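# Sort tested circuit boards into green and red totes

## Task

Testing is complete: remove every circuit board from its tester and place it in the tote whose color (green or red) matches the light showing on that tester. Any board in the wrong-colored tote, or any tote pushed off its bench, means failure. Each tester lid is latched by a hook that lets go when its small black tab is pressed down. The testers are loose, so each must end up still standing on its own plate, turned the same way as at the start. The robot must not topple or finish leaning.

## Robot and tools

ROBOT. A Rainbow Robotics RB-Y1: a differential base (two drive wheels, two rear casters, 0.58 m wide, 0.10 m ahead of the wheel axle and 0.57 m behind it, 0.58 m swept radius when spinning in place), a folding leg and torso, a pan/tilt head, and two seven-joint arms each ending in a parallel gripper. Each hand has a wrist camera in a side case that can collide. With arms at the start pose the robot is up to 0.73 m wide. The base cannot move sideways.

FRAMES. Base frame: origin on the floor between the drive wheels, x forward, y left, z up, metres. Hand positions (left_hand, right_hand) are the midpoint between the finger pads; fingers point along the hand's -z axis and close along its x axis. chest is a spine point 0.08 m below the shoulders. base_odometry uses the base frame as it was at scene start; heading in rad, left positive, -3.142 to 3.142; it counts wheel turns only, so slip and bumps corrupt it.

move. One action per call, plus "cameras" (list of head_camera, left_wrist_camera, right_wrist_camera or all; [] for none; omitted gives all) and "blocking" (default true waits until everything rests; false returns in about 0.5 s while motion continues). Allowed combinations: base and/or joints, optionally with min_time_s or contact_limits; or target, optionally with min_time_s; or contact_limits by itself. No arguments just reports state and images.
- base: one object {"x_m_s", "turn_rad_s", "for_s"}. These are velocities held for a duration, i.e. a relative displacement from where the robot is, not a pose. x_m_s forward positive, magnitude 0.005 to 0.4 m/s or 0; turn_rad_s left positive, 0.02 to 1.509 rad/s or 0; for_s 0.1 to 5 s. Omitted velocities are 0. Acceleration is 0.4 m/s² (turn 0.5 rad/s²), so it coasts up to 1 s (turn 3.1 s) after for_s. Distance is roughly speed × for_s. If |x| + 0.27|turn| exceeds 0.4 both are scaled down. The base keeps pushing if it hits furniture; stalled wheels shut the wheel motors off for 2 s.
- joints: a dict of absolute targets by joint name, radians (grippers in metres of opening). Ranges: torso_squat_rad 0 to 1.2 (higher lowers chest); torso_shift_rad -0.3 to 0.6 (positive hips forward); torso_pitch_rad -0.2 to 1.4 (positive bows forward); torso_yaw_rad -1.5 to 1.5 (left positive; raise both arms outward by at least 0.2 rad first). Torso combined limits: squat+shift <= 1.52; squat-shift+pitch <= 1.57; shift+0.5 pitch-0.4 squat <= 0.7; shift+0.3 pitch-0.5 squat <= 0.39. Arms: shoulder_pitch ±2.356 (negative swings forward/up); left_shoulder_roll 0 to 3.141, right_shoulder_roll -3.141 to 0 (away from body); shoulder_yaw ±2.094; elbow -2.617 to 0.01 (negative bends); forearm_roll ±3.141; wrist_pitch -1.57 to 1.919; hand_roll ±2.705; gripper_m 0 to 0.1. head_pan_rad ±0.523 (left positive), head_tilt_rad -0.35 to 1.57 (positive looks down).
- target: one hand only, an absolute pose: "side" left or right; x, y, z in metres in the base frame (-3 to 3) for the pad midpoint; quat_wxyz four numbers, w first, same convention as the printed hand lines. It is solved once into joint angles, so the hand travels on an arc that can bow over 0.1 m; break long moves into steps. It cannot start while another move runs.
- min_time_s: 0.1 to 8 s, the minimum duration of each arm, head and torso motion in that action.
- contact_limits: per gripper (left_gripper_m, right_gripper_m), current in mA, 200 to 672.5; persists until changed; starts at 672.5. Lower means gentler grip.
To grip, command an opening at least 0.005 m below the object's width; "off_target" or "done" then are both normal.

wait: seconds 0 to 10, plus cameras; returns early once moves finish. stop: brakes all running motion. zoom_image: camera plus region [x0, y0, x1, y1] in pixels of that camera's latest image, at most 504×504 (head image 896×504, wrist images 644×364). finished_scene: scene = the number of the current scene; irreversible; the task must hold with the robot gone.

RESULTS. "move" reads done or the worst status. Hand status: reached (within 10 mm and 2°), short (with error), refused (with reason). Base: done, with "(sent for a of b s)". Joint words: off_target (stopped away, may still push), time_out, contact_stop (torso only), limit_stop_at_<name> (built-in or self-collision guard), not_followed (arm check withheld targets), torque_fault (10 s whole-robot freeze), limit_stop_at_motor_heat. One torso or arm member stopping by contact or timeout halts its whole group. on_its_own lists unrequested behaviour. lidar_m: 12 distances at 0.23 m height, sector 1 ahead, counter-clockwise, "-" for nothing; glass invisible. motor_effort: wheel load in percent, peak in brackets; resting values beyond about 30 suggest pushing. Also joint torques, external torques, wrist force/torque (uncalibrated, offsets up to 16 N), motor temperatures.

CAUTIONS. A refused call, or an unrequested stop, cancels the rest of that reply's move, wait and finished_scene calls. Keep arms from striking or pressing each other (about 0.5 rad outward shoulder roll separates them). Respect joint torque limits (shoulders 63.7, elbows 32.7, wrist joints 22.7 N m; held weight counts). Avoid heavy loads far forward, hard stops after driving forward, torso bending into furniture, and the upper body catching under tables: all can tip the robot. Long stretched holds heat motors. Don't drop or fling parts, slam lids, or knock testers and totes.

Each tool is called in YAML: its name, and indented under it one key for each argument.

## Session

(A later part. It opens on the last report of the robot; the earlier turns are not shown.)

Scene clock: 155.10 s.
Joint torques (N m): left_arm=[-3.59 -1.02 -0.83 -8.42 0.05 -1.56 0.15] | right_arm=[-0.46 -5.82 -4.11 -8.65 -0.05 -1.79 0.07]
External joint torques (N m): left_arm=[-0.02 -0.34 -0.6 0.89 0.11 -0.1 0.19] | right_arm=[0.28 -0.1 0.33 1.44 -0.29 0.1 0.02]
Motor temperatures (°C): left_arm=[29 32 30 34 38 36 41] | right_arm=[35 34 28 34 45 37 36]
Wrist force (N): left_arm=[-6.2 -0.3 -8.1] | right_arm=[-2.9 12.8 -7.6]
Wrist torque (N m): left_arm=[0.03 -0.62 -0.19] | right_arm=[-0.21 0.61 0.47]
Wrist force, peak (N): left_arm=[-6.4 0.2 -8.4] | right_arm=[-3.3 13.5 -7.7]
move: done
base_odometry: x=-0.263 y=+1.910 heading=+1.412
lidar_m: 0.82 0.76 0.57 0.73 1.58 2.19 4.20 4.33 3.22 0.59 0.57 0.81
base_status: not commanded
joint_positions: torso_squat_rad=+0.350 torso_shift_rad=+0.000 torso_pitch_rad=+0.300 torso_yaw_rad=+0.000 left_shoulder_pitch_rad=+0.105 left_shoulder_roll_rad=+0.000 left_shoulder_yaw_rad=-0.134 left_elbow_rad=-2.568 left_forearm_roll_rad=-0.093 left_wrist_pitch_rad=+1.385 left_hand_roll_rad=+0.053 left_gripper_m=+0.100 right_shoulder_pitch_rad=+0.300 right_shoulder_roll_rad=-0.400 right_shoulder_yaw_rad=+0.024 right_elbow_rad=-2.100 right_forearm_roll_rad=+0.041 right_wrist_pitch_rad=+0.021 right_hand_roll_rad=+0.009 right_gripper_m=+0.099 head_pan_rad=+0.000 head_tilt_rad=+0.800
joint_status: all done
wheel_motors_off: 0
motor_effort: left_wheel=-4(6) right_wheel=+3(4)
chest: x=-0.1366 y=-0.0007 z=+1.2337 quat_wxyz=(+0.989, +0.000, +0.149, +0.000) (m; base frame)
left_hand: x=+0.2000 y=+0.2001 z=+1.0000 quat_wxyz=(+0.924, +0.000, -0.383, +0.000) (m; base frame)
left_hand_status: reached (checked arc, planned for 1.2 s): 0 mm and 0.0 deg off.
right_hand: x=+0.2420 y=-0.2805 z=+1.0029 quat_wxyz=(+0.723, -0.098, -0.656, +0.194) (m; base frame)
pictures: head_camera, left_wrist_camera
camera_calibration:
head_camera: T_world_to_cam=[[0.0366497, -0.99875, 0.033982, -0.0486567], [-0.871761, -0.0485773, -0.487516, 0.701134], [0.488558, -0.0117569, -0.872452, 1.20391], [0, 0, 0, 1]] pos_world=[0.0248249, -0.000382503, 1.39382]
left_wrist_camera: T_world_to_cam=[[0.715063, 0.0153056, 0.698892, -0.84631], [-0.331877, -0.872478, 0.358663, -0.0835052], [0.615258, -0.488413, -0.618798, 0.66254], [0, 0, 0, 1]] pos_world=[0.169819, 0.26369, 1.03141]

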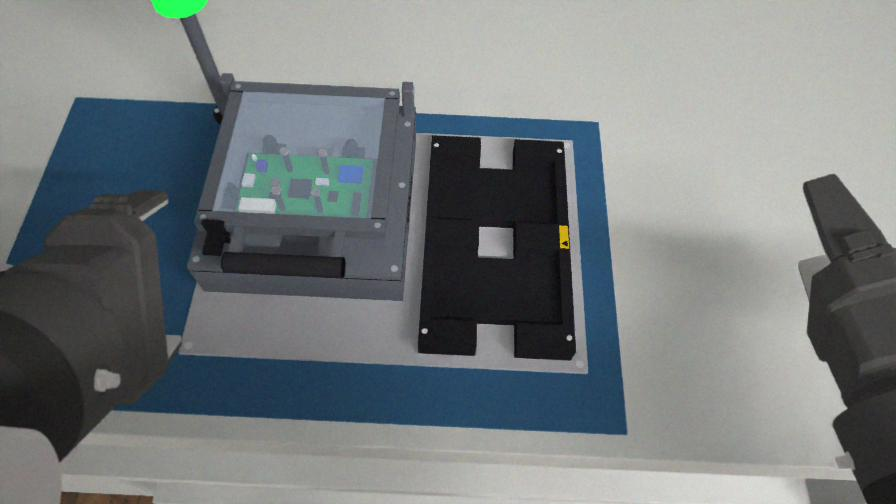

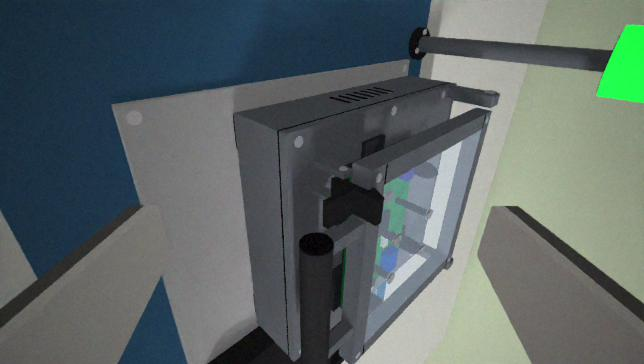

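move:
  joints: {"left_gripper_m": 0}
  cameras: []

move:
  target: {"side":"left","x":0.245,"y":0.19,"z":1.003,"quat_wxyz":[0.902,-0.083,-0.374,-0.200]}
  cameras: ["left_wrist_camera","head_camera"]

zoom_image:
  camera: "head_camera"
  region: [100, 120, 350, 320]

Scene clock: 196.13 s.
Joint torques (N m): left_arm=[-3.63 -1.27 -0.94 -8.29 0 -1.6 0.24] | right_arm=[-0.57 -5.99 -4.24 -8.85 -0.04 -1.82 0.06]
External joint torques (N m): left_arm=[-0.07 -0.59 -0.7 1.02 0.06 -0.13 0.28] | right_arm=[0.17 -0.28 0.2 1.24 -0.27 0.07 0.01]
Motor temperatures (°C): left_arm=[29 32 30 34 38 36 41] | right_arm=[35 34 28 34 45 37 36]
Wrist force (N): left_arm=[-6.1 0.0 -7.7] | right_arm=[-3.4 12.8 -7.4]
Wrist torque (N m): left_arm=[0.01 -0.60 -0.19] | right_arm=[-0.20 0.54 0.44]
Wrist force, peak (N): left_arm=[-6.3 -0.1 -8.2] | right_arm=[-3.6 13.4 -7.7]
move: done
base_odometry: x=-0.263 y=+1.910 heading=+1.412
lidar_m: 0.82 0.76 0.57 0.73 1.58 2.19 4.20 4.33 3.22 0.59 0.57 0.81
base_status: not commanded
joint_positions: torso_squat_rad=+0.350 torso_shift_rad=+0.000 torso_pitch_rad=+0.300 torso_yaw_rad=+0.000 left_shoulder_pitch_rad=+0.105 left_shoulder_roll_rad=+0.000 left_shoulder_yaw_rad=-0.134 left_elbow_rad=-2.568 left_forearm_roll_rad=-0.093 left_wrist_pitch_rad=+1.385 left_hand_roll_rad=+0.053 left_gripper_m=+0.000 right_shoulder_pitch_rad=+0.300 right_shoulder_roll_rad=-0.400 right_shoulder_yaw_rad=+0.024 right_elbow_rad=-2.100 right_forearm_roll_rad=+0.041 right_wrist_pitch_rad=+0.021 right_hand_roll_rad=+0.009 right_gripper_m=+0.099 head_pan_rad=+0.000 head_tilt_rad=+0.800
joint_status: all done
wheel_motors_off: 0
motor_effort: left_wheel=-3(5) right_wheel=+2(5)
chest: x=-0.1366 y=-0.0007 z=+1.2337 quat_wxyz=(+0.989, +0.000, +0.149, +0.000) (m; base frame)
left_hand: x=+0.2000 y=+0.2001 z=+1.0000 quat_wxyz=(+0.924, +0.000, -0.383, +0.000) (m; base frame)
right_hand: x=+0.2420 y=-0.2805 z=+1.0029 quat_wxyz=(+0.723, -0.098, -0.656, +0.194) (m; base frame)
pictures: none
No camera images: "cameras" was empty.

Scene clock: 197.33 s.
Joint torques (N m): left_arm=[-6.35 3.95 2.32 -7.41 0.21 -1.14 0.47] | right_arm=[-0.56 -5.8 -4.23 -8.79 -0.03 -1.91 0.1]
External joint torques (N m): left_arm=[0.49 0.48 -0.19 1.31 -0.09 0.31 0.51] | right_arm=[0.18 -0.08 0.21 1.3 -0.27 -0.02 0.05]
Motor temperatures (°C): left_arm=[29 32 30 34 38 36 41] | right_arm=[35 34 28 34 45 37 36]
Wrist force (N): left_arm=[-5.9 -0.3 -8.3] | right_arm=[-3.3 13.0 -7.7]
Wrist torque (N m): left_arm=[0.04 -0.61 -0.19] | right_arm=[-0.22 0.58 0.48]
Wrist force, peak (N): left_arm=[-6.8 0.4 -8.6] | right_arm=[-3.2 13.4 -7.6]
move: done
base_odometry: x=-0.263 y=+1.910 heading=+1.412
lidar_m: 0.82 0.76 0.56 0.73 1.58 2.19 4.20 4.33 3.23 0.59 0.57 0.81
base_status: not commanded
joint_positions: torso_squat_rad=+0.350 torso_shift_rad=+0.000 torso_pitch_rad=+0.300 torso_yaw_rad=+0.000 left_shoulder_pitch_rad=-0.128 left_shoulder_roll_rad=+0.264 left_shoulder_yaw_rad=+0.091 left_elbow_rad=-2.372 left_forearm_roll_rad=+0.502 left_wrist_pitch_rad=+1.415 left_hand_roll_rad=-0.203 left_gripper_m=+0.000 right_shoulder_pitch_rad=+0.300 right_shoulder_roll_rad=-0.400 right_shoulder_yaw_rad=+0.024 right_elbow_rad=-2.100 right_forearm_roll_rad=+0.041 right_wrist_pitch_rad=+0.021 right_hand_roll_rad=+0.009 right_gripper_m=+0.099 head_pan_rad=+0.000 head_tilt_rad=+0.800
joint_status: all done
wheel_motors_off: 0
motor_effort: left_wheel=-3(6) right_wheel=+3(6)
chest: x=-0.1366 y=-0.0007 z=+1.2337 quat_wxyz=(+0.989, +0.000, +0.149, +0.000) (m; base frame)
left_hand: x=+0.2450 y=+0.1900 z=+1.0031 quat_wxyz=(+0.902, -0.083, -0.374, -0.200) (m; base frame)
left_hand_status: reached (checked arc, planned for 0.7 s): 0 mm and 0.0 deg off.
right_hand: x=+0.2420 y=-0.2805 z=+1.0028 quat_wxyz=(+0.723, -0.098, -0.656, +0.194) (m; base frame)
pictures: head_camera, left_wrist_camera
camera_calibration:
head_camera: T_world_to_cam=[[0.0366515, -0.998749, 0.0340131, -0.048681], [-0.871764, -0.048594, -0.48751, 0.701133], [0.488553, -0.0117834, -0.872455, 1.20391], [0, 0, 0, 1]] pos_world=[0.0248341, -0.00036311, 1.39382]
left_wrist_camera: T_world_to_cam=[[0.654554, -0.288178, 0.698936, -0.808083], [-0.669543, -0.650311, 0.358898, -0.0381443], [0.3511, -0.702886, -0.618612, 0.737051], [0, 0, 0, 1]] pos_world=[0.244617, 0.260386, 1.03444]

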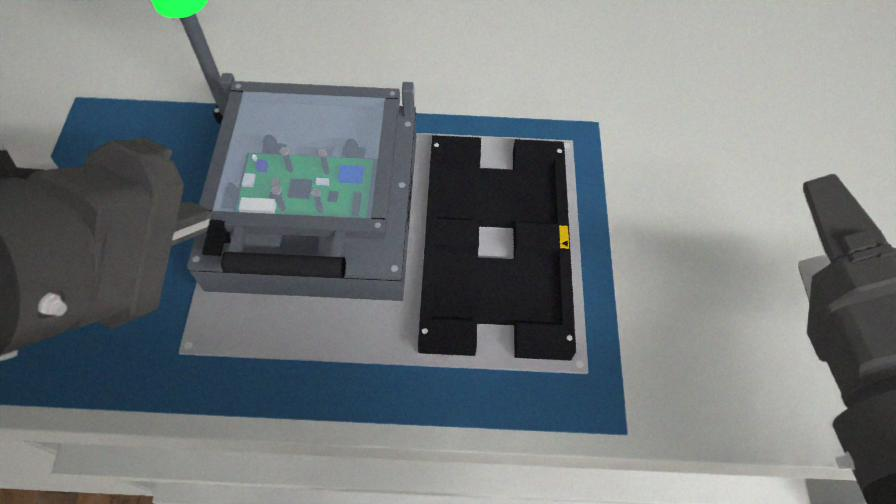

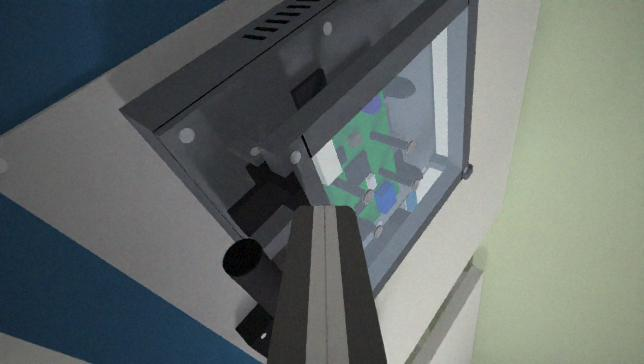

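Scaled by 2.016 from the camera's 896x504 image, which has a finer 1280x720 frame.

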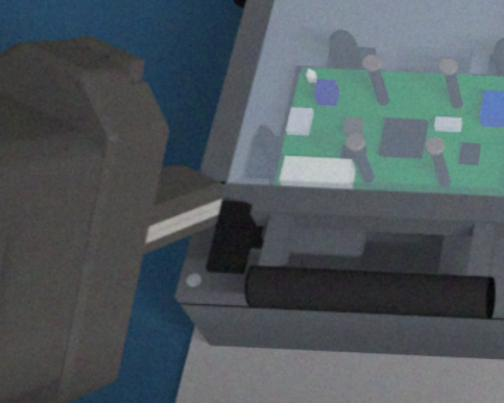

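move:
  target: {"side":"left","x":0.237,"y":0.193,"z":0.992,"quat_wxyz":[0.902,-0.083,-0.374,-0.200]}
  cameras: ["left_wrist_camera","head_camera"]

zoom_image:
  camera: "head_camera"
  region: [150, 170, 275, 280]

zoom_image:
  camera: "left_wrist_camera"
  region: [180, 100, 420, 300]

Scene clock: 209.20 s.
Joint torques (N m): left_arm=[-6.05 2.45 2.01 -7.72 0.48 -1.59 -0.09] | right_arm=[-0.66 -5.83 -4.49 -8.84 -0.05 -1.89 0.08]
External joint torques (N m): left_arm=[0.12 -0.91 -0.47 1.2 0.15 -0.15 -0.05] | right_arm=[0.08 -0.11 -0.05 1.25 -0.29 0 0.03]
Motor temperatures (°C): left_arm=[29 32 30 34 38 36 41] | right_arm=[35 34 28 34 45 37 36]
Wrist force (N): left_arm=[-5.8 -0.1 -7.9] | right_arm=[-3.5 13.1 -7.3]
Wrist torque (N m): left_arm=[0.01 -0.61 -0.19] | right_arm=[-0.23 0.56 0.45]
Wrist force, peak (N): left_arm=[-7.2 0.9 -7.9] | right_arm=[-3.6 13.5 -7.5]
move: done
base_odometry: x=-0.263 y=+1.910 heading=+1.412
lidar_m: 0.82 0.76 0.57 0.73 1.58 2.18 4.20 4.33 3.23 0.59 0.57 0.81
base_status: not commanded
joint_positions: torso_squat_rad=+0.350 torso_shift_rad=+0.000 torso_pitch_rad=+0.300 torso_yaw_rad=+0.000 left_shoulder_pitch_rad=-0.077 left_shoulder_roll_rad=+0.258 left_shoulder_yaw_rad=+0.087 left_elbow_rad=-2.371 left_forearm_roll_rad=+0.506 left_wrist_pitch_rad=+1.372 left_hand_roll_rad=-0.229 left_gripper_m=+0.000 right_shoulder_pitch_rad=+0.300 right_shoulder_roll_rad=-0.400 right_shoulder_yaw_rad=+0.024 right_elbow_rad=-2.100 right_forearm_roll_rad=+0.041 right_wrist_pitch_rad=+0.021 right_hand_roll_rad=+0.009 right_gripper_m=+0.099 head_pan_rad=+0.000 head_tilt_rad=+0.800
joint_status: all done
wheel_motors_off: 0
motor_effort: left_wheel=-4(5) right_wheel=+4(5)
chest: x=-0.1366 y=-0.0007 z=+1.2337 quat_wxyz=(+0.989, +0.000, +0.149, +0.000) (m; base frame)
left_hand: x=+0.2369 y=+0.1932 z=+0.9923 quat_wxyz=(+0.902, -0.082, -0.373, -0.200) (m; base frame)
left_hand_status: reached (checked arc, planned for 0.3 s): 0 mm and 0.1 deg off.
right_hand: x=+0.2420 y=-0.2805 z=+1.0029 quat_wxyz=(+0.723, -0.098, -0.656, +0.194) (m; base frame)
pictures: head_camera, left_wrist_camera
camera_calibration:
head_camera: T_world_to_cam=[[0.0366611, -0.998749, 0.0340205, -0.0486845], [-0.871751, -0.0486062, -0.487532, 0.701145], [0.488575, -0.011784, -0.872442, 1.20391], [0, 0, 0, 1]] pos_world=[0.0248094, -0.000356789, 1.39383]
left_wrist_camera: T_world_to_cam=[[0.656247, -0.288504, 0.697213, -0.792937], [-0.66829, -0.651244, 0.359541, -0.0383867], [0.350326, -0.701888, -0.620181, 0.736999], [0, 0, 0, 1]] pos_world=[0.236518, 0.263526, 1.02372]

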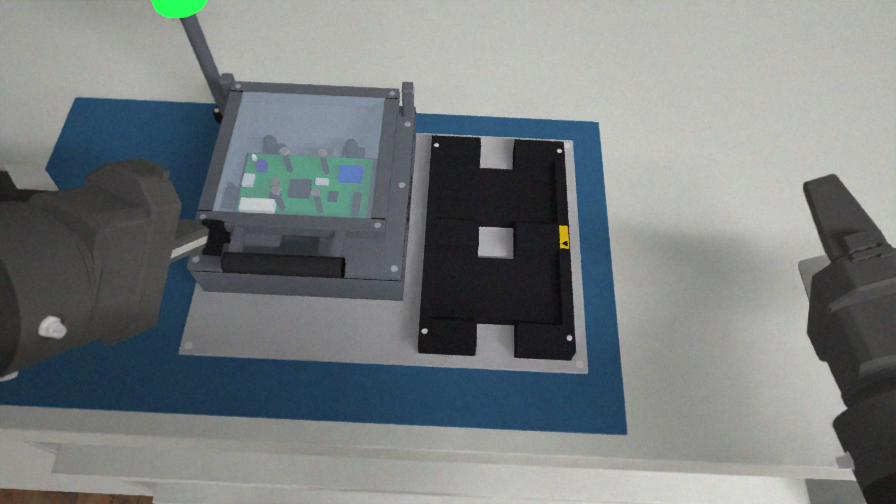

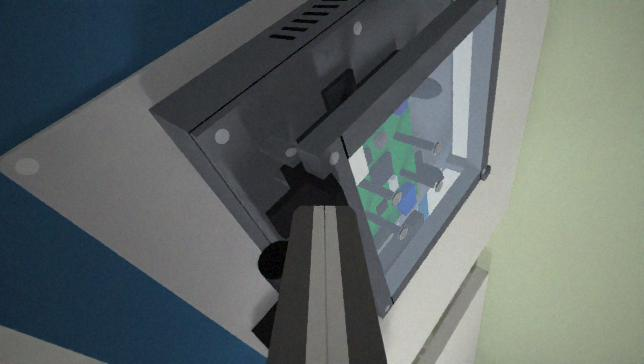

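Scaled by 4.032 from the camera's 896x504 image, which has a finer 1280x720 frame.

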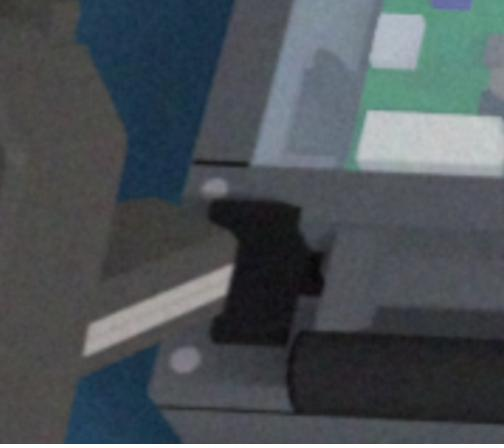

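Scaled by 2.100 from the camera's 644x364 image, which has a finer 920x520 frame.

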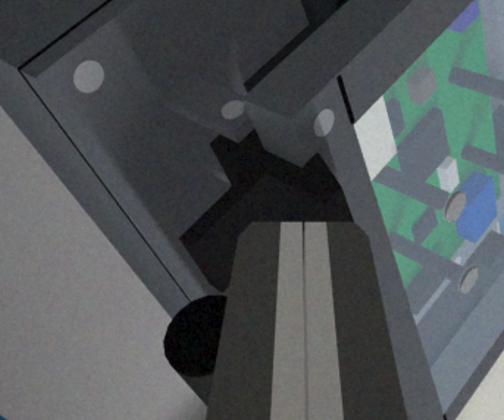

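move:
  target: {"side":"left","x":0.234,"y":0.193,"z":0.976,"quat_wxyz":[0.902,-0.083,-0.374,-0.200]}
  cameras: ["left_wrist_camera","head_camera"]

zoom_image:
  camera: "head_camera"
  region: [150, 170, 275, 280]

zoom_image:
  camera: "left_wrist_camera"
  region: [180, 100, 420, 300]

Scene clock: 221.80 s.
Joint torques (N m): left_arm=[-5.63 2.05 1.69 -8.12 0.58 -1.45 0.07] | right_arm=[-0.69 -5.86 -4.1 -8.82 -0.05 -1.92 0.08]
External joint torques (N m): left_arm=[0.1 -1.09 -0.69 1.08 0.22 -0.03 0.11] | right_arm=[0.05 -0.14 0.34 1.27 -0.28 -0.03 0.03]
Motor temperatures (°C): left_arm=[29 32 30 34 38 35 41] | right_arm=[35 34 28 34 45 37 36]
Wrist force (N): left_arm=[-5.8 -0.2 -8.3] | right_arm=[-3.3 12.7 -7.5]
Wrist torque (N m): left_arm=[0.06 -0.60 -0.20] | right_arm=[-0.18 0.56 0.46]
Wrist force, peak (N): left_arm=[-6.5 -1.4 -8.7] | right_arm=[-3.3 13.5 -7.6]
move: done
base_odometry: x=-0.263 y=+1.910 heading=+1.412
lidar_m: 0.82 0.77 0.57 0.73 1.58 2.20 4.20 4.32 3.23 0.59 0.57 0.81
base_status: not commanded
joint_positions: torso_squat_rad=+0.350 torso_shift_rad=+0.000 torso_pitch_rad=+0.300 torso_yaw_rad=+0.000 left_shoulder_pitch_rad=-0.037 left_shoulder_roll_rad=+0.245 left_shoulder_yaw_rad=+0.072 left_elbow_rad=-2.340 left_forearm_roll_rad=+0.498 left_wrist_pitch_rad=+1.311 left_hand_roll_rad=-0.263 left_gripper_m=+0.000 right_shoulder_pitch_rad=+0.300 right_shoulder_roll_rad=-0.400 right_shoulder_yaw_rad=+0.024 right_elbow_rad=-2.100 right_forearm_roll_rad=+0.041 right_wrist_pitch_rad=+0.021 right_hand_roll_rad=+0.009 right_gripper_m=+0.099 head_pan_rad=+0.000 head_tilt_rad=+0.800
joint_status: all done
wheel_motors_off: 0
motor_effort: left_wheel=-3(5) right_wheel=+3(5)
chest: x=-0.1366 y=-0.0007 z=+1.2337 quat_wxyz=(+0.989, +0.000, +0.149, +0.000) (m; base frame)
left_hand: x=+0.2332 y=+0.1933 z=+0.9764 quat_wxyz=(+0.903, -0.082, -0.372, -0.200) (m; base frame)
left_hand_status: reached (checked arc, planned for 0.2 s): 1 mm and 0.2 deg off.
right_hand: x=+0.2419 y=-0.2805 z=+1.0029 quat_wxyz=(+0.723, -0.098, -0.656, +0.194) (m; base frame)
pictures: head_camera, left_wrist_camera
camera_calibration:
head_camera: T_world_to_cam=[[0.0366571, -0.998749, 0.0340153, -0.0486811], [-0.871745, -0.0486004, -0.487543, 0.701156], [0.488586, -0.0117807, -0.872436, 1.20391], [0, 0, 0, 1]] pos_world=[0.0248024, -0.000360885, 1.39383]
left_wrist_camera: T_world_to_cam=[[0.656981, -0.288971, 0.696327, -0.778569], [-0.667957, -0.651392, 0.35989, -0.0354277], [0.349584, -0.701558, -0.620973, 0.729413], [0, 0, 0, 1]] pos_world=[0.232849, 0.263664, 1.00783]

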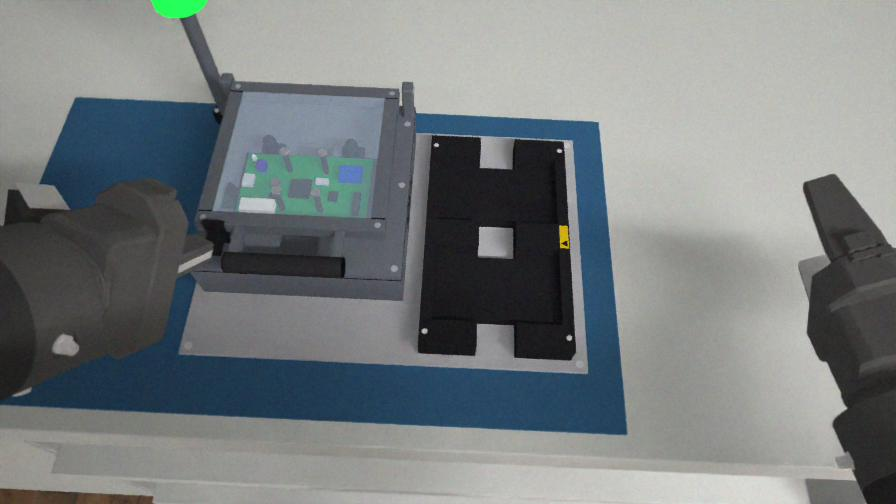

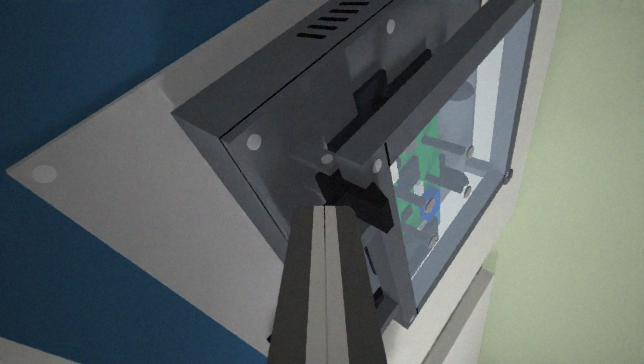

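Scaled by 4.032 from the camera's 896x504 image, which has a finer 1280x720 frame.

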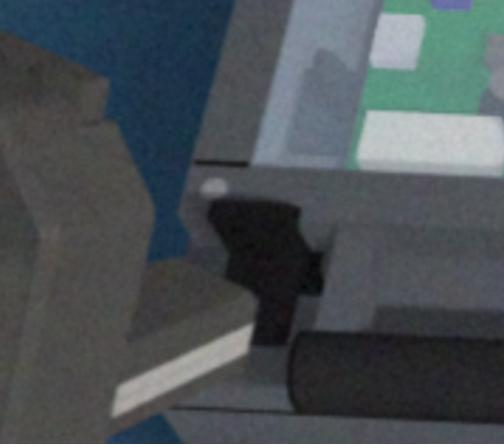

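Scaled by 2.100 from the camera's 644x364 image, which has a finer 920x520 frame.

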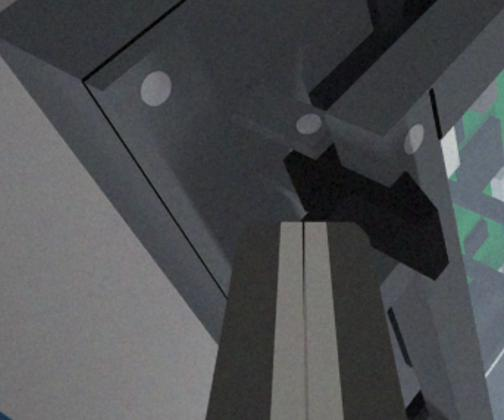

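move:
  target: {"side":"left","x":0.234,"y":0.189,"z":0.966,"quat_wxyz":[0.902,-0.083,-0.374,-0.200]}
  cameras: ["left_wrist_camera","head_camera"]

zoom_image:
  camera: "head_camera"
  region: [150, 170, 275, 280]

zoom_image:
  camera: "left_wrist_camera"
  region: [180, 100, 420, 300]

Scene clock: 228.30 s.
Joint torques (N m): left_arm=[0.25 0.52 -2.58 2.82 0.21 2.12 -0.08] | right_arm=[-0.78 -6 -4.19 -8.78 0.05 -1.91 0.14]
External joint torques (N m): left_arm=[5.94 -2.33 -4.82 12.2 -0.16 3.56 -0.04] | right_arm=[-0.01 -0.28 0.25 1.32 -0.18 -0.02 0.09]
Motor temperatures (°C): left_arm=[29 32 30 34 38 35 41] | right_arm=[35 34 28 34 45 37 36]
Wrist force (N): left_arm=[9.1 2.7 25.3] | right_arm=[-3.3 13.0 -7.2]
Wrist torque (N m): left_arm=[0.21 -0.82 -0.26] | right_arm=[-0.22 0.56 0.47]
Wrist force, peak (N): left_arm=[10.2 2.8 39.0] | right_arm=[-3.4 13.4 -7.8]
move: done
base_odometry: x=-0.263 y=+1.910 heading=+1.412
lidar_m: 0.82 0.76 0.57 0.72 1.57 2.19 4.19 4.33 3.22 0.59 0.58 0.81
base_status: not commanded
joint_positions: torso_squat_rad=+0.350 torso_shift_rad=-0.001 torso_pitch_rad=+0.299 torso_yaw_rad=+0.000 left_shoulder_pitch_rad=-0.026 left_shoulder_roll_rad=+0.230 left_shoulder_yaw_rad=+0.052 left_elbow_rad=-2.316 left_forearm_roll_rad=+0.480 left_wrist_pitch_rad=+1.270 left_hand_roll_rad=-0.280 left_gripper_m=+0.000 right_shoulder_pitch_rad=+0.300 right_shoulder_roll_rad=-0.400 right_shoulder_yaw_rad=+0.024 right_elbow_rad=-2.100 right_forearm_roll_rad=+0.041 right_wrist_pitch_rad=+0.021 right_hand_roll_rad=+0.009 right_gripper_m=+0.099 head_pan_rad=+0.000 head_tilt_rad=+0.800
joint_status: all done
wheel_motors_off: 0
motor_effort: left_wheel=-1(4) right_wheel=+5(5)
chest: x=-0.1372 y=-0.0008 z=+1.2337 quat_wxyz=(+0.989, +0.001, +0.149, +0.000) (m; base frame)
left_hand: x=+0.2340 y=+0.1892 z=+0.9686 quat_wxyz=(+0.901, -0.082, -0.376, -0.201) (m; base frame)
left_hand_status: reached (checked arc, planned for 0.2 s): 3 mm and 0.3 deg off.
right_hand: x=+0.2416 y=-0.2805 z=+1.0033 quat_wxyz=(+0.722, -0.098, -0.657, +0.194) (m; base frame)
pictures: head_camera, left_wrist_camera
camera_calibration:
head_camera: T_world_to_cam=[[0.0368062, -0.998748, 0.0338649, -0.0484961], [-0.871191, -0.0486701, -0.488527, 0.701911], [0.489563, -0.011522, -0.871892, 1.20375], [0, 0, 0, 1]] pos_world=[0.0239714, -0.000403761, 1.39408]
left_wrist_camera: T_world_to_cam=[[0.650982, -0.289222, 0.701835, -0.778719], [-0.671577, -0.650418, 0.354883, -0.0292511], [0.353846, -0.702359, -0.617645, 0.717324], [0, 0, 0, 1]] pos_world=[0.233465, 0.259571, 0.999965]

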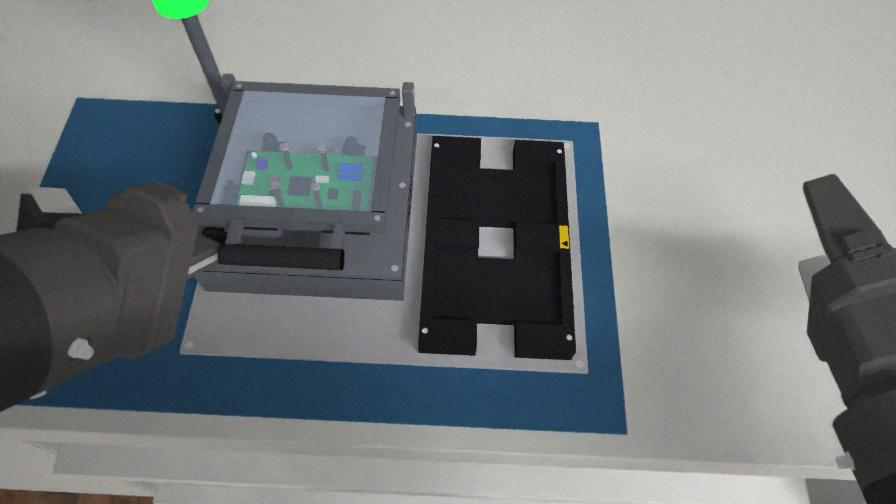

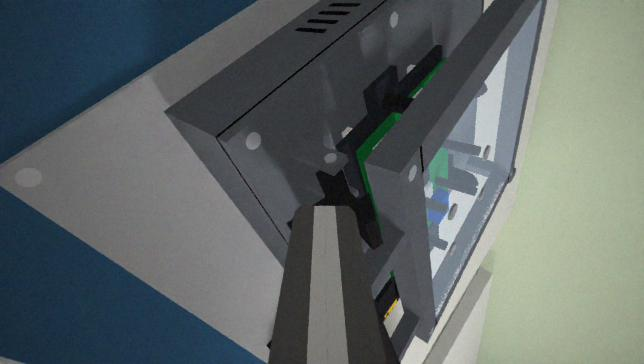

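Scaled by 4.032 from the camera's 896x504 image, which has a finer 1280x720 frame.

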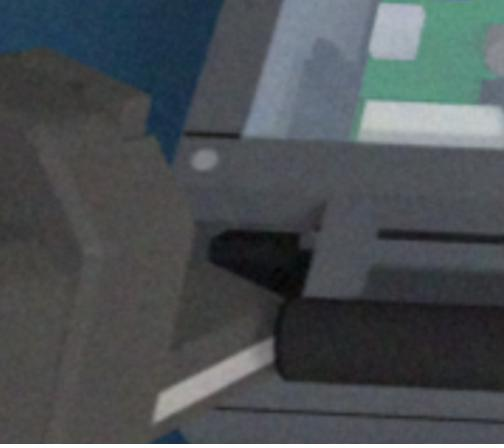

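Scaled by 2.100 from the camera's 644x364 image, which has a finer 920x520 frame.

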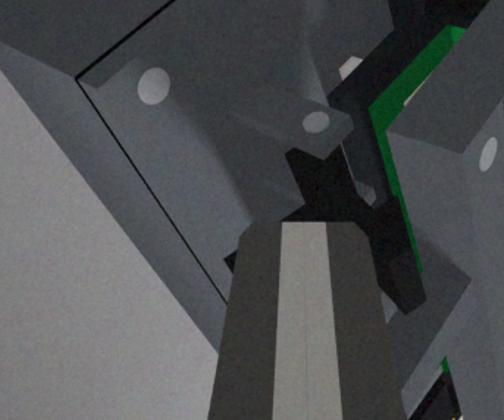

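move:
  target: {"side":"left","x":0.225,"y":0.205,"z":0.99,"quat_wxyz":[0.902,-0.083,-0.374,-0.200]}
  cameras: []

move:
  target: {"side":"left","x":0.15,"y":0.27,"z":1.05,"quat_wxyz":[0.902,-0.083,-0.374,-0.200]}
  cameras: ["left_wrist_camera","head_camera"]

zoom_image:
  camera: "head_camera"
  region: [170, 60, 430, 310]

zoom_image:
  camera: "left_wrist_camera"
  region: [180, 60, 580, 300]

Scene clock: 236.33 s.
Joint torques (N m): left_arm=[-4.19 4.21 2.56 -7.59 0.47 -1.14 0.16] | right_arm=[-0.71 -5.82 -4.39 -8.96 -0.07 -1.91 0.01]
External joint torques (N m): left_arm=[1.09 0.45 -0.15 1.33 0.12 0.29 0.2] | right_arm=[0.03 -0.1 0.05 1.13 -0.31 -0.02 -0.04]
Motor temperatures (°C): left_arm=[29 32 30 34 38 35 41] | right_arm=[35 34 28 34 45 37 36]
Wrist force (N): left_arm=[-6.0 -0.2 -8.0] | right_arm=[-3.5 13.0 -7.2]
Wrist torque (N m): left_arm=[0.03 -0.63 -0.20] | right_arm=[-0.23 0.54 0.48]
Wrist force, peak (N): left_arm=[8.5 1.1 30.5] | right_arm=[-3.4 13.5 -7.8]
move: done
base_odometry: x=-0.263 y=+1.910 heading=+1.412
lidar_m: 0.82 0.76 0.57 0.72 1.58 2.18 4.20 4.33 3.23 0.59 0.57 0.81
base_status: not commanded
joint_positions: torso_squat_rad=+0.350 torso_shift_rad=+0.000 torso_pitch_rad=+0.300 torso_yaw_rad=+0.000 left_shoulder_pitch_rad=-0.019 left_shoulder_roll_rad=+0.277 left_shoulder_yaw_rad=+0.118 left_elbow_rad=-2.391 left_forearm_roll_rad=+0.555 left_wrist_pitch_rad=+1.344 left_hand_roll_rad=-0.254 left_gripper_m=+0.000 right_shoulder_pitch_rad=+0.300 right_shoulder_roll_rad=-0.400 right_shoulder_yaw_rad=+0.024 right_elbow_rad=-2.100 right_forearm_roll_rad=+0.041 right_wrist_pitch_rad=+0.021 right_hand_roll_rad=+0.009 right_gripper_m=+0.099 head_pan_rad=+0.000 head_tilt_rad=+0.800
joint_status: all done
wheel_motors_off: 0
motor_effort: left_wheel=-2(5) right_wheel=+3(6)
chest: x=-0.1366 y=-0.0007 z=+1.2337 quat_wxyz=(+0.989, +0.000, +0.149, +0.000) (m; base frame)
left_hand: x=+0.2255 y=+0.2048 z=+0.9897 quat_wxyz=(+0.902, -0.083, -0.374, -0.200) (m; base frame)
left_hand_status: reached (checked arc, planned for 0.3 s): 1 mm and 0.0 deg off.
right_hand: x=+0.2419 y=-0.2805 z=+1.0029 quat_wxyz=(+0.723, -0.098, -0.656, +0.194) (m; base frame)
pictures: none
No camera images: "cameras" was empty.

Scene clock: 237.40 s.
Joint torques (N m): left_arm=[-0.52 7.01 4.12 -6.08 0.43 -1.16 -0.12] | right_arm=[-0.95 -5.87 -4.26 -8.85 0.03 -1.97 0.15]
External joint torques (N m): left_arm=[0.17 0.61 -0.16 0.57 -0.03 0.26 -0.08] | right_arm=[-0.21 -0.15 0.18 1.24 -0.2 -0.08 0.1]
Motor temperatures (°C): left_arm=[29 32 30 34 38 35 41] | right_arm=[35 34 28 34 45 37 36]
Wrist force (N): left_arm=[-6.2 0.0 -8.2] | right_arm=[-3.6 13.0 -7.5]
Wrist torque (N m): left_arm=[0.01 -0.66 -0.23] | right_arm=[-0.22 0.53 0.47]
Wrist force, peak (N): left_arm=[-6.1 -0.1 -8.7] | right_arm=[-3.7 13.3 -7.5]
move: done
base_odometry: x=-0.263 y=+1.910 heading=+1.412
lidar_m: 0.82 0.76 0.57 0.72 1.59 2.20 4.20 4.33 3.22 0.59 0.57 0.80
base_status: not commanded
joint_positions: torso_squat_rad=+0.350 torso_shift_rad=+0.000 torso_pitch_rad=+0.300 torso_yaw_rad=+0.000 left_shoulder_pitch_rad=+0.233 left_shoulder_roll_rad=+0.411 left_shoulder_yaw_rad=+0.530 left_elbow_rad=-2.617 left_forearm_roll_rad=+1.044 left_wrist_pitch_rad=+1.417 left_hand_roll_rad=-0.296 left_gripper_m=+0.000 right_shoulder_pitch_rad=+0.300 right_shoulder_roll_rad=-0.400 right_shoulder_yaw_rad=+0.024 right_elbow_rad=-2.100 right_forearm_roll_rad=+0.041 right_wrist_pitch_rad=+0.021 right_hand_roll_rad=+0.009 right_gripper_m=+0.099 head_pan_rad=+0.000 head_tilt_rad=+0.800
joint_status: all done
wheel_motors_off: 0
motor_effort: left_wheel=-3(5) right_wheel=+4(5)
chest: x=-0.1366 y=-0.0007 z=+1.2337 quat_wxyz=(+0.989, +0.000, +0.149, +0.000) (m; base frame)
left_hand: x=+0.1504 y=+0.2704 z=+1.0497 quat_wxyz=(+0.900, -0.096, -0.374, -0.205) (m; base frame)
left_hand_status: reached (checked arc, as near as the solve gets, planned for 0.7 s): 1 mm and 1.6 deg off.
right_hand: x=+0.2419 y=-0.2805 z=+1.0028 quat_wxyz=(+0.723, -0.098, -0.656, +0.194) (m; base frame)
pictures: head_camera, left_wrist_camera
camera_calibration:
head_camera: T_world_to_cam=[[0.0366423, -0.99875, 0.034001, -0.0486668], [-0.871721, -0.0485811, -0.487588, 0.701198], [0.48863, -0.0117731, -0.872412, 1.2039], [0, 0, 0, 1]] pos_world=[0.0247724, -0.000367406, 1.39384]
left_wrist_camera: T_world_to_cam=[[0.65144, -0.286772, 0.702416, -0.759089], [-0.680826, -0.629522, 0.374405, -0.0861295], [0.334817, -0.722125, -0.605338, 0.849313], [0, 0, 0, 1]] pos_world=[0.151497, 0.341404, 1.07956]

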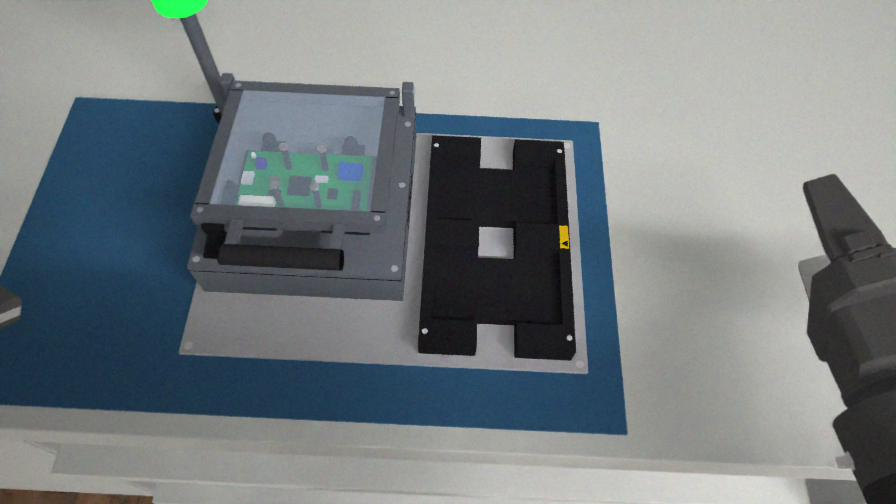

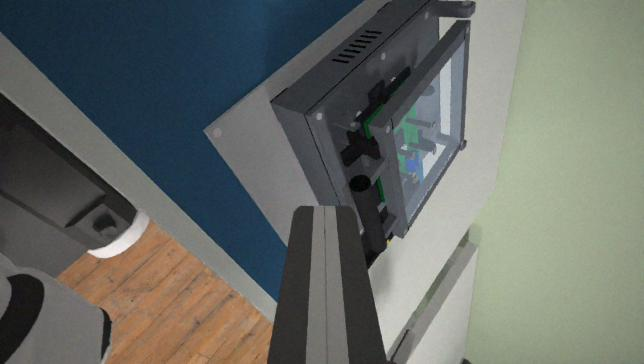

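Scaled by 1.938 from the camera's 896x504 image, which has a finer 1280x720 frame.

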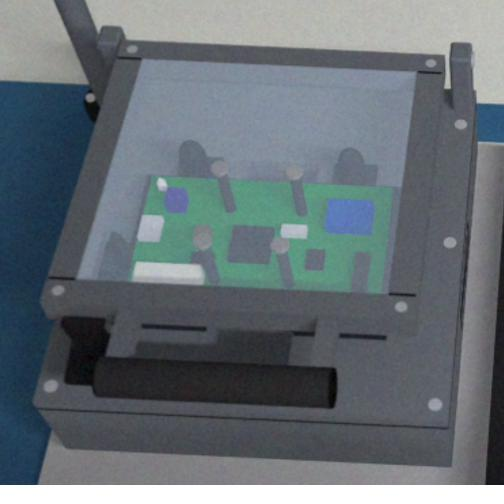

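Scaled by 1.260 from the camera's 644x364 image, which has a finer 920x520 frame.

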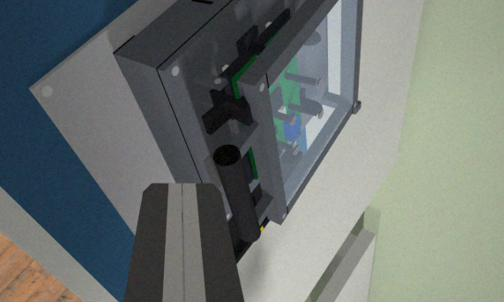

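move:
  target: {"side":"left","x":0.145,"y":0.12,"z":0.983,"quat_wxyz":[0.793,0,-0.609,0]}
  cameras: []

move:
  joints: {"left_gripper_m": 0.045}
  cameras: ["left_wrist_camera","head_camera"]

zoom_image:
  camera: "head_camera"
  region: [170, 160, 390, 360]

Scene clock: 263.63 s.
Joint torques (N m): left_arm=[-0.6 6.99 4.05 -6.11 0.35 -1.13 -0.07] | right_arm=[-0.83 -5.78 -4.24 -8.84 0.05 -1.88 0.06]
External joint torques (N m): left_arm=[0.08 0.59 -0.22 0.54 -0.11 0.28 -0.03] | right_arm=[-0.09 -0.05 0.19 1.26 -0.19 0.01 0.01]
Motor temperatures (°C): left_arm=[29 32 30 34 38 35 41] | right_arm=[35 34 28 34 45 37 36]
Wrist force (N): left_arm=[-6.1 0.3 -8.2] | right_arm=[-3.3 13.0 -7.3]
Wrist torque (N m): left_arm=[-0.02 -0.64 -0.22] | right_arm=[-0.23 0.56 0.45]
Wrist force, peak (N): left_arm=[-6.3 0.3 -8.4] | right_arm=[-3.5 13.3 -7.8]
move: refused
base_odometry: x=-0.263 y=+1.910 heading=+1.412
lidar_m: 0.82 0.77 0.56 0.73 1.59 2.19 4.20 4.32 3.23 0.60 0.57 0.81
base_status: not commanded
joint_positions: torso_squat_rad=+0.350 torso_shift_rad=+0.000 torso_pitch_rad=+0.300 torso_yaw_rad=+0.000 left_shoulder_pitch_rad=+0.233 left_shoulder_roll_rad=+0.411 left_shoulder_yaw_rad=+0.530 left_elbow_rad=-2.617 left_forearm_roll_rad=+1.044 left_wrist_pitch_rad=+1.417 left_hand_roll_rad=-0.296 left_gripper_m=+0.000 right_shoulder_pitch_rad=+0.300 right_shoulder_roll_rad=-0.400 right_shoulder_yaw_rad=+0.024 right_elbow_rad=-2.100 right_forearm_roll_rad=+0.041 right_wrist_pitch_rad=+0.021 right_hand_roll_rad=+0.009 right_gripper_m=+0.099 head_pan_rad=+0.000 head_tilt_rad=+0.800
joint_status: not commanded
wheel_motors_off: 0
motor_effort: left_wheel=-3(4) right_wheel=+3(4)
chest: x=-0.1366 y=-0.0007 z=+1.2337 quat_wxyz=(+0.989, +0.000, +0.149, +0.000) (m; base frame)
left_hand: x=+0.1504 y=+0.2704 z=+1.0497 quat_wxyz=(+0.900, -0.096, -0.374, -0.205) (m; base frame)
left_hand_status: refused: the posture found for that pose stands 17 mm from the torso (limit 20 mm). Nothing moved. The solve starts from where the arm stands: from another posture it may find a clear one.
right_hand: x=+0.2419 y=-0.2805 z=+1.0028 quat_wxyz=(+0.723, -0.098, -0.656, +0.194) (m; base frame)
pictures: none
No camera images: "cameras" was empty.

not run: a stop that you did not command came earlier in this reply.

Scaled by 2.291 from the camera's 896x504 image, which has a finer 1280x720 frame.

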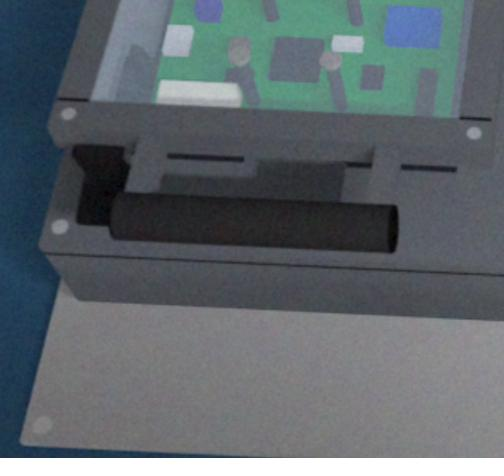

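move:
  base: {"x_m_s": -0.15, "for_s": 0.8}
  joints: {"left_gripper_m": 0.045}
  cameras: []

move:
  target: {"side":"left","x":0.265,"y":0.12,"z":0.983,"quat_wxyz":[0.793,0,-0.609,0]}
  cameras: ["left_wrist_camera","head_camera"]

zoom_image:
  camera: "head_camera"
  region: [170, 110, 390, 310]

Scene clock: 270.13 s.
Joint torques (N m): left_arm=[-0.84 6.96 4.11 -6.09 0.43 -1.26 -0.14] | right_arm=[-0.94 -5.85 -4.39 -8.96 -0.03 -1.86 0.06]
External joint torques (N m): left_arm=[-0.15 0.56 -0.17 0.56 -0.03 0.16 -0.1] | right_arm=[-0.2 -0.13 0.05 1.13 -0.27 0.03 0.01]
Motor temperatures (°C): left_arm=[29 32 30 34 38 35 41] | right_arm=[35 34 28 34 45 37 36]
Wrist force (N): left_arm=[-6.1 0.3 -7.8] | right_arm=[-3.3 13.0 -7.7]
Wrist torque (N m): left_arm=[-0.02 -0.65 -0.22] | right_arm=[-0.24 0.57 0.46]
Wrist force, peak (N): left_arm=[-6.4 0.2 -8.2] | right_arm=[-3.3 13.6 -7.5]
move: done
base_odometry: x=-0.282 y=+1.791 heading=+1.413
lidar_m: 0.94 0.76 0.62 1.18 1.59 2.19 4.07 4.34 3.23 0.97 0.59 0.81
base_status: done (sent for 0.8 of 0.8 s)
joint_positions: torso_squat_rad=+0.350 torso_shift_rad=+0.000 torso_pitch_rad=+0.300 torso_yaw_rad=+0.000 left_shoulder_pitch_rad=+0.233 left_shoulder_roll_rad=+0.411 left_shoulder_yaw_rad=+0.530 left_elbow_rad=-2.617 left_forearm_roll_rad=+1.044 left_wrist_pitch_rad=+1.417 left_hand_roll_rad=-0.296 left_gripper_m=+0.045 right_shoulder_pitch_rad=+0.300 right_shoulder_roll_rad=-0.400 right_shoulder_yaw_rad=+0.024 right_elbow_rad=-2.100 right_forearm_roll_rad=+0.041 right_wrist_pitch_rad=+0.021 right_hand_roll_rad=+0.009 right_gripper_m=+0.099 head_pan_rad=+0.000 head_tilt_rad=+0.800
joint_status: all done
wheel_motors_off: 0
motor_effort: left_wheel=+8(24) right_wheel=-8(20)
chest: x=-0.1366 y=-0.0007 z=+1.2337 quat_wxyz=(+0.989, +0.000, +0.149, +0.000) (m; base frame)
left_hand: x=+0.1504 y=+0.2704 z=+1.0497 quat_wxyz=(+0.900, -0.096, -0.374, -0.205) (m; base frame)
right_hand: x=+0.2419 y=-0.2805 z=+1.0028 quat_wxyz=(+0.723, -0.098, -0.656, +0.194) (m; base frame)
pictures: none
No camera images: "cameras" was empty.

Scene clock: 272.10 s.
Joint torques (N m): left_arm=[-4.24 -3.17 -0.61 -9.18 -0.09 -1.21 -0.31] | right_arm=[-0.7 -5.83 -4.46 -8.96 -0.09 -1.86 0.08]
External joint torques (N m): left_arm=[-0.11 0.17 0.84 1.26 0.43 0.24 -0.26] | right_arm=[0.04 -0.11 -0.02 1.13 -0.33 0.03 0.03]
Motor temperatures (°C): left_arm=[29 32 30 34 38 35 41] | right_arm=[35 34 28 34 45 37 36]
Wrist force (N): left_arm=[-7.9 0.2 -5.3] | right_arm=[-3.1 13.3 -7.4]
Wrist torque (N m): left_arm=[0.01 -0.75 -0.16] | right_arm=[-0.26 0.57 0.47]
Wrist force, peak (N): left_arm=[-7.7 0.2 -6.8] | right_arm=[-3.4 13.4 -7.6]
move: done
base_odometry: x=-0.282 y=+1.791 heading=+1.413
lidar_m: 0.94 0.76 0.62 1.17 1.59 2.20 4.08 4.35 3.23 0.96 0.60 0.81
base_status: not commanded
joint_positions: torso_squat_rad=+0.350 torso_shift_rad=+0.000 torso_pitch_rad=+0.300 torso_yaw_rad=+0.000 left_shoulder_pitch_rad=+0.135 left_shoulder_roll_rad=+0.000 left_shoulder_yaw_rad=-0.414 left_elbow_rad=-2.079 left_forearm_roll_rad=-0.843 left_wrist_pitch_rad=+0.482 left_hand_roll_rad=+0.717 left_gripper_m=+0.045 right_shoulder_pitch_rad=+0.300 right_shoulder_roll_rad=-0.400 right_shoulder_yaw_rad=+0.024 right_elbow_rad=-2.100 right_forearm_roll_rad=+0.041 right_wrist_pitch_rad=+0.021 right_hand_roll_rad=+0.009 right_gripper_m=+0.099 head_pan_rad=+0.000 head_tilt_rad=+0.800
joint_status: all done
wheel_motors_off: 0
motor_effort: left_wheel=+7(9) right_wheel=-5(8)
chest: x=-0.1366 y=-0.0007 z=+1.2337 quat_wxyz=(+0.989, +0.000, +0.149, +0.000) (m; base frame)
left_hand: x=+0.2650 y=+0.1200 z=+0.9836 quat_wxyz=(+0.794, -0.003, -0.608, -0.003) (m; base frame)
left_hand_status: reached (checked arc, planned for 1.6 s): 1 mm and 0.5 deg off.
right_hand: x=+0.2419 y=-0.2805 z=+1.0028 quat_wxyz=(+0.723, -0.098, -0.656, +0.194) (m; base frame)
pictures: head_camera, left_wrist_camera
camera_calibration:
head_camera: T_world_to_cam=[[0.0366253, -0.998751, 0.0339976, -0.0486742], [-0.871721, -0.0485646, -0.487589, 0.7012], [0.488631, -0.0117784, -0.872411, 1.20389], [0, 0, 0, 1]] pos_world=[0.024773, -0.000380039, 1.39384]
left_wrist_camera: T_world_to_cam=[[0.273295, 0.0142682, 0.961824, -1.02155], [-0.473924, -0.868118, 0.14754, 0.118869], [0.837082, -0.496154, -0.23049, 0.133435], [0, 0, 0, 1]] pos_world=[0.223824, 0.183972, 0.995773]

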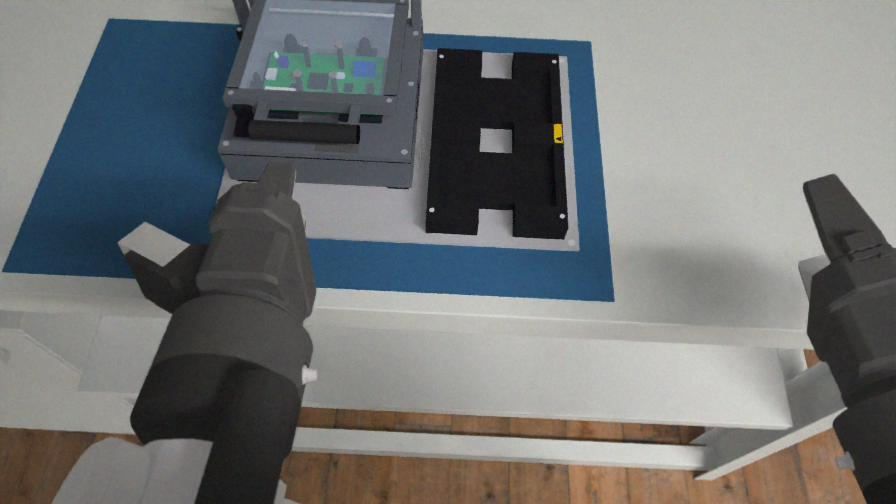

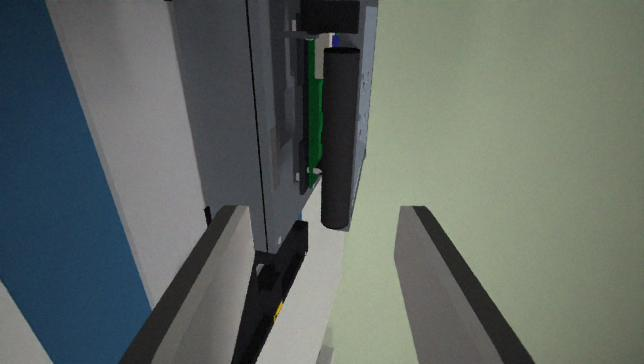

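Scaled by 2.291 from the camera's 896x504 image, which has a finer 1280x720 frame.

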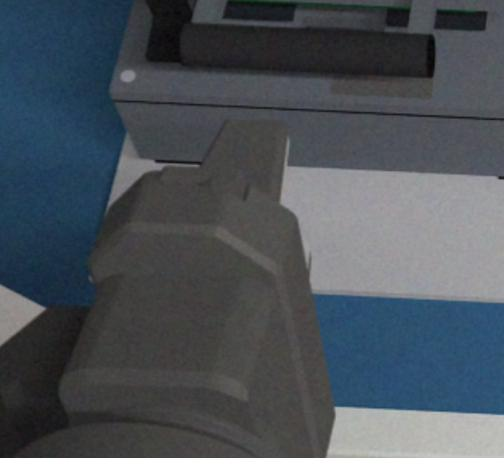

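move:
  target: {"side":"left","x":0.315,"y":0.12,"z":0.974,"quat_wxyz":[0.793,0,-0.609,0]}
  cameras: ["left_wrist_camera","head_camera"]

zoom_image:
  camera: "head_camera"
  region: [200, 50, 420, 250]

Scene clock: 294.33 s.
Joint torques (N m): left_arm=[-6.59 -3.11 -0.17 -8.97 -0.27 -1.17 0.22] | right_arm=[-1.02 -5.7 -4.47 -8.82 0.1 -1.95 0.07]
External joint torques (N m): left_arm=[0.56 0.11 0.66 1.54 0.3 0.24 0.27] | right_arm=[-0.28 0.02 -0.03 1.28 -0.13 -0.06 0.02]
Motor temperatures (°C): left_arm=[29 32 30 34 38 35 41] | right_arm=[35 34 28 34 45 37 36]
Wrist force (N): left_arm=[-7.9 -0.1 -5.5] | right_arm=[-3.4 13.2 -7.4]
Wrist torque (N m): left_arm=[0.03 -0.76 -0.14] | right_arm=[-0.24 0.54 0.48]
Wrist force, peak (N): left_arm=[-8.4 0.6 -6.3] | right_arm=[-3.5 13.3 -7.7]
move: done
base_odometry: x=-0.282 y=+1.791 heading=+1.413
lidar_m: 0.94 0.76 0.62 1.17 1.59 2.19 4.08 4.34 3.22 0.96 0.59 0.81
base_status: not commanded
joint_positions: torso_squat_rad=+0.350 torso_shift_rad=+0.000 torso_pitch_rad=+0.300 torso_yaw_rad=+0.000 left_shoulder_pitch_rad=-0.062 left_shoulder_roll_rad=+0.000 left_shoulder_yaw_rad=-0.337 left_elbow_rad=-1.913 left_forearm_roll_rad=-0.810 left_wrist_pitch_rad=+0.505 left_hand_roll_rad=+0.751 left_gripper_m=+0.045 right_shoulder_pitch_rad=+0.300 right_shoulder_roll_rad=-0.400 right_shoulder_yaw_rad=+0.024 right_elbow_rad=-2.100 right_forearm_roll_rad=+0.041 right_wrist_pitch_rad=+0.021 right_hand_roll_rad=+0.009 right_gripper_m=+0.099 head_pan_rad=+0.000 head_tilt_rad=+0.800
joint_status: all done
wheel_motors_off: 0
motor_effort: left_wheel=+8(9) right_wheel=-8(8)
chest: x=-0.1366 y=-0.0007 z=+1.2337 quat_wxyz=(+0.989, +0.000, +0.149, +0.000) (m; base frame)
left_hand: x=+0.3143 y=+0.1201 z=+0.9746 quat_wxyz=(+0.793, +0.000, -0.609, +0.000) (m; base frame)
left_hand_status: reached (checked arc, planned for 0.5 s): 1 mm and 0.0 deg off.
right_hand: x=+0.2419 y=-0.2805 z=+1.0028 quat_wxyz=(+0.723, -0.099, -0.656, +0.194) (m; base frame)
pictures: head_camera, left_wrist_camera
camera_calibration:
head_camera: T_world_to_cam=[[0.0366231, -0.99875, 0.0340195, -0.0486949], [-0.871734, -0.048573, -0.487565, 0.701186], [0.488608, -0.0117998, -0.872424, 1.2039], [0, 0, 0, 1]] pos_world=[0.0247985, -0.000369525, 1.39384]
left_wrist_camera: T_world_to_cam=[[0.270572, 0.0155972, 0.962573, -1.02635], [-0.467169, -0.872122, 0.145449, 0.144105], [0.84175, -0.489039, -0.228685, 0.0860745], [0, 0, 0, 1]] pos_world=[0.27257, 0.18378, 0.986661]

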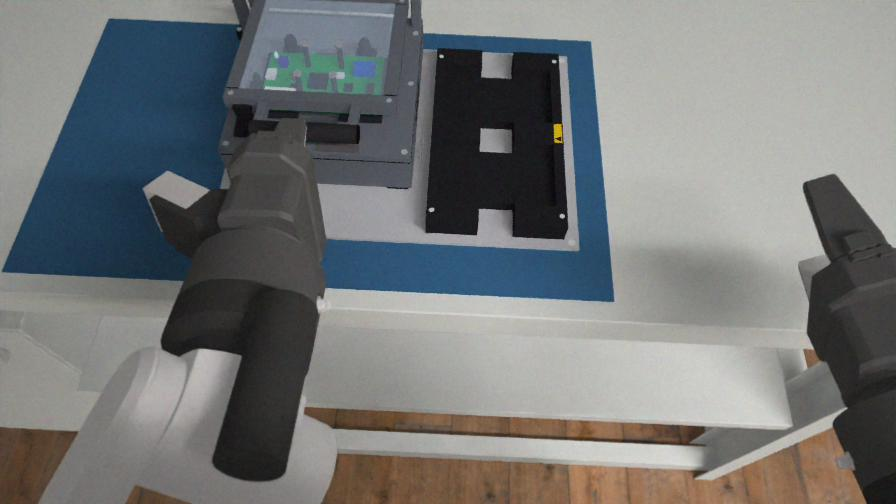

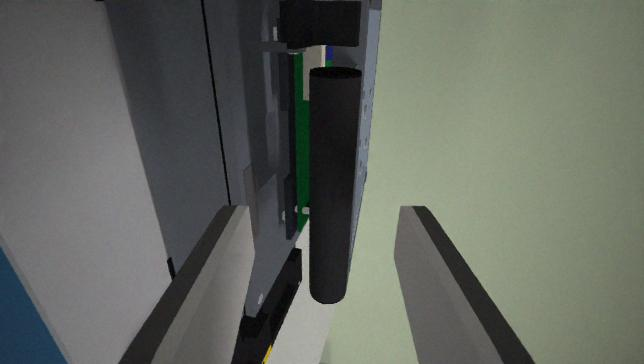

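Scaled by 2.291 from the camera's 896x504 image, which has a finer 1280x720 frame.

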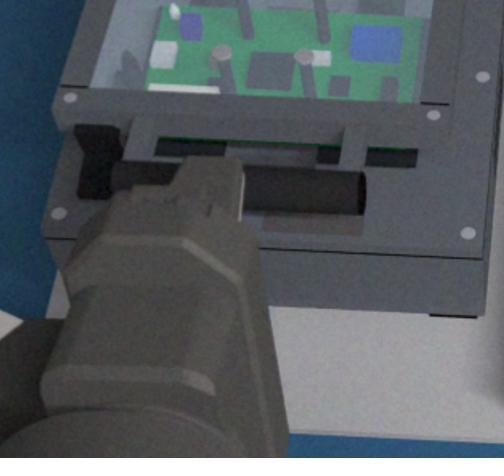

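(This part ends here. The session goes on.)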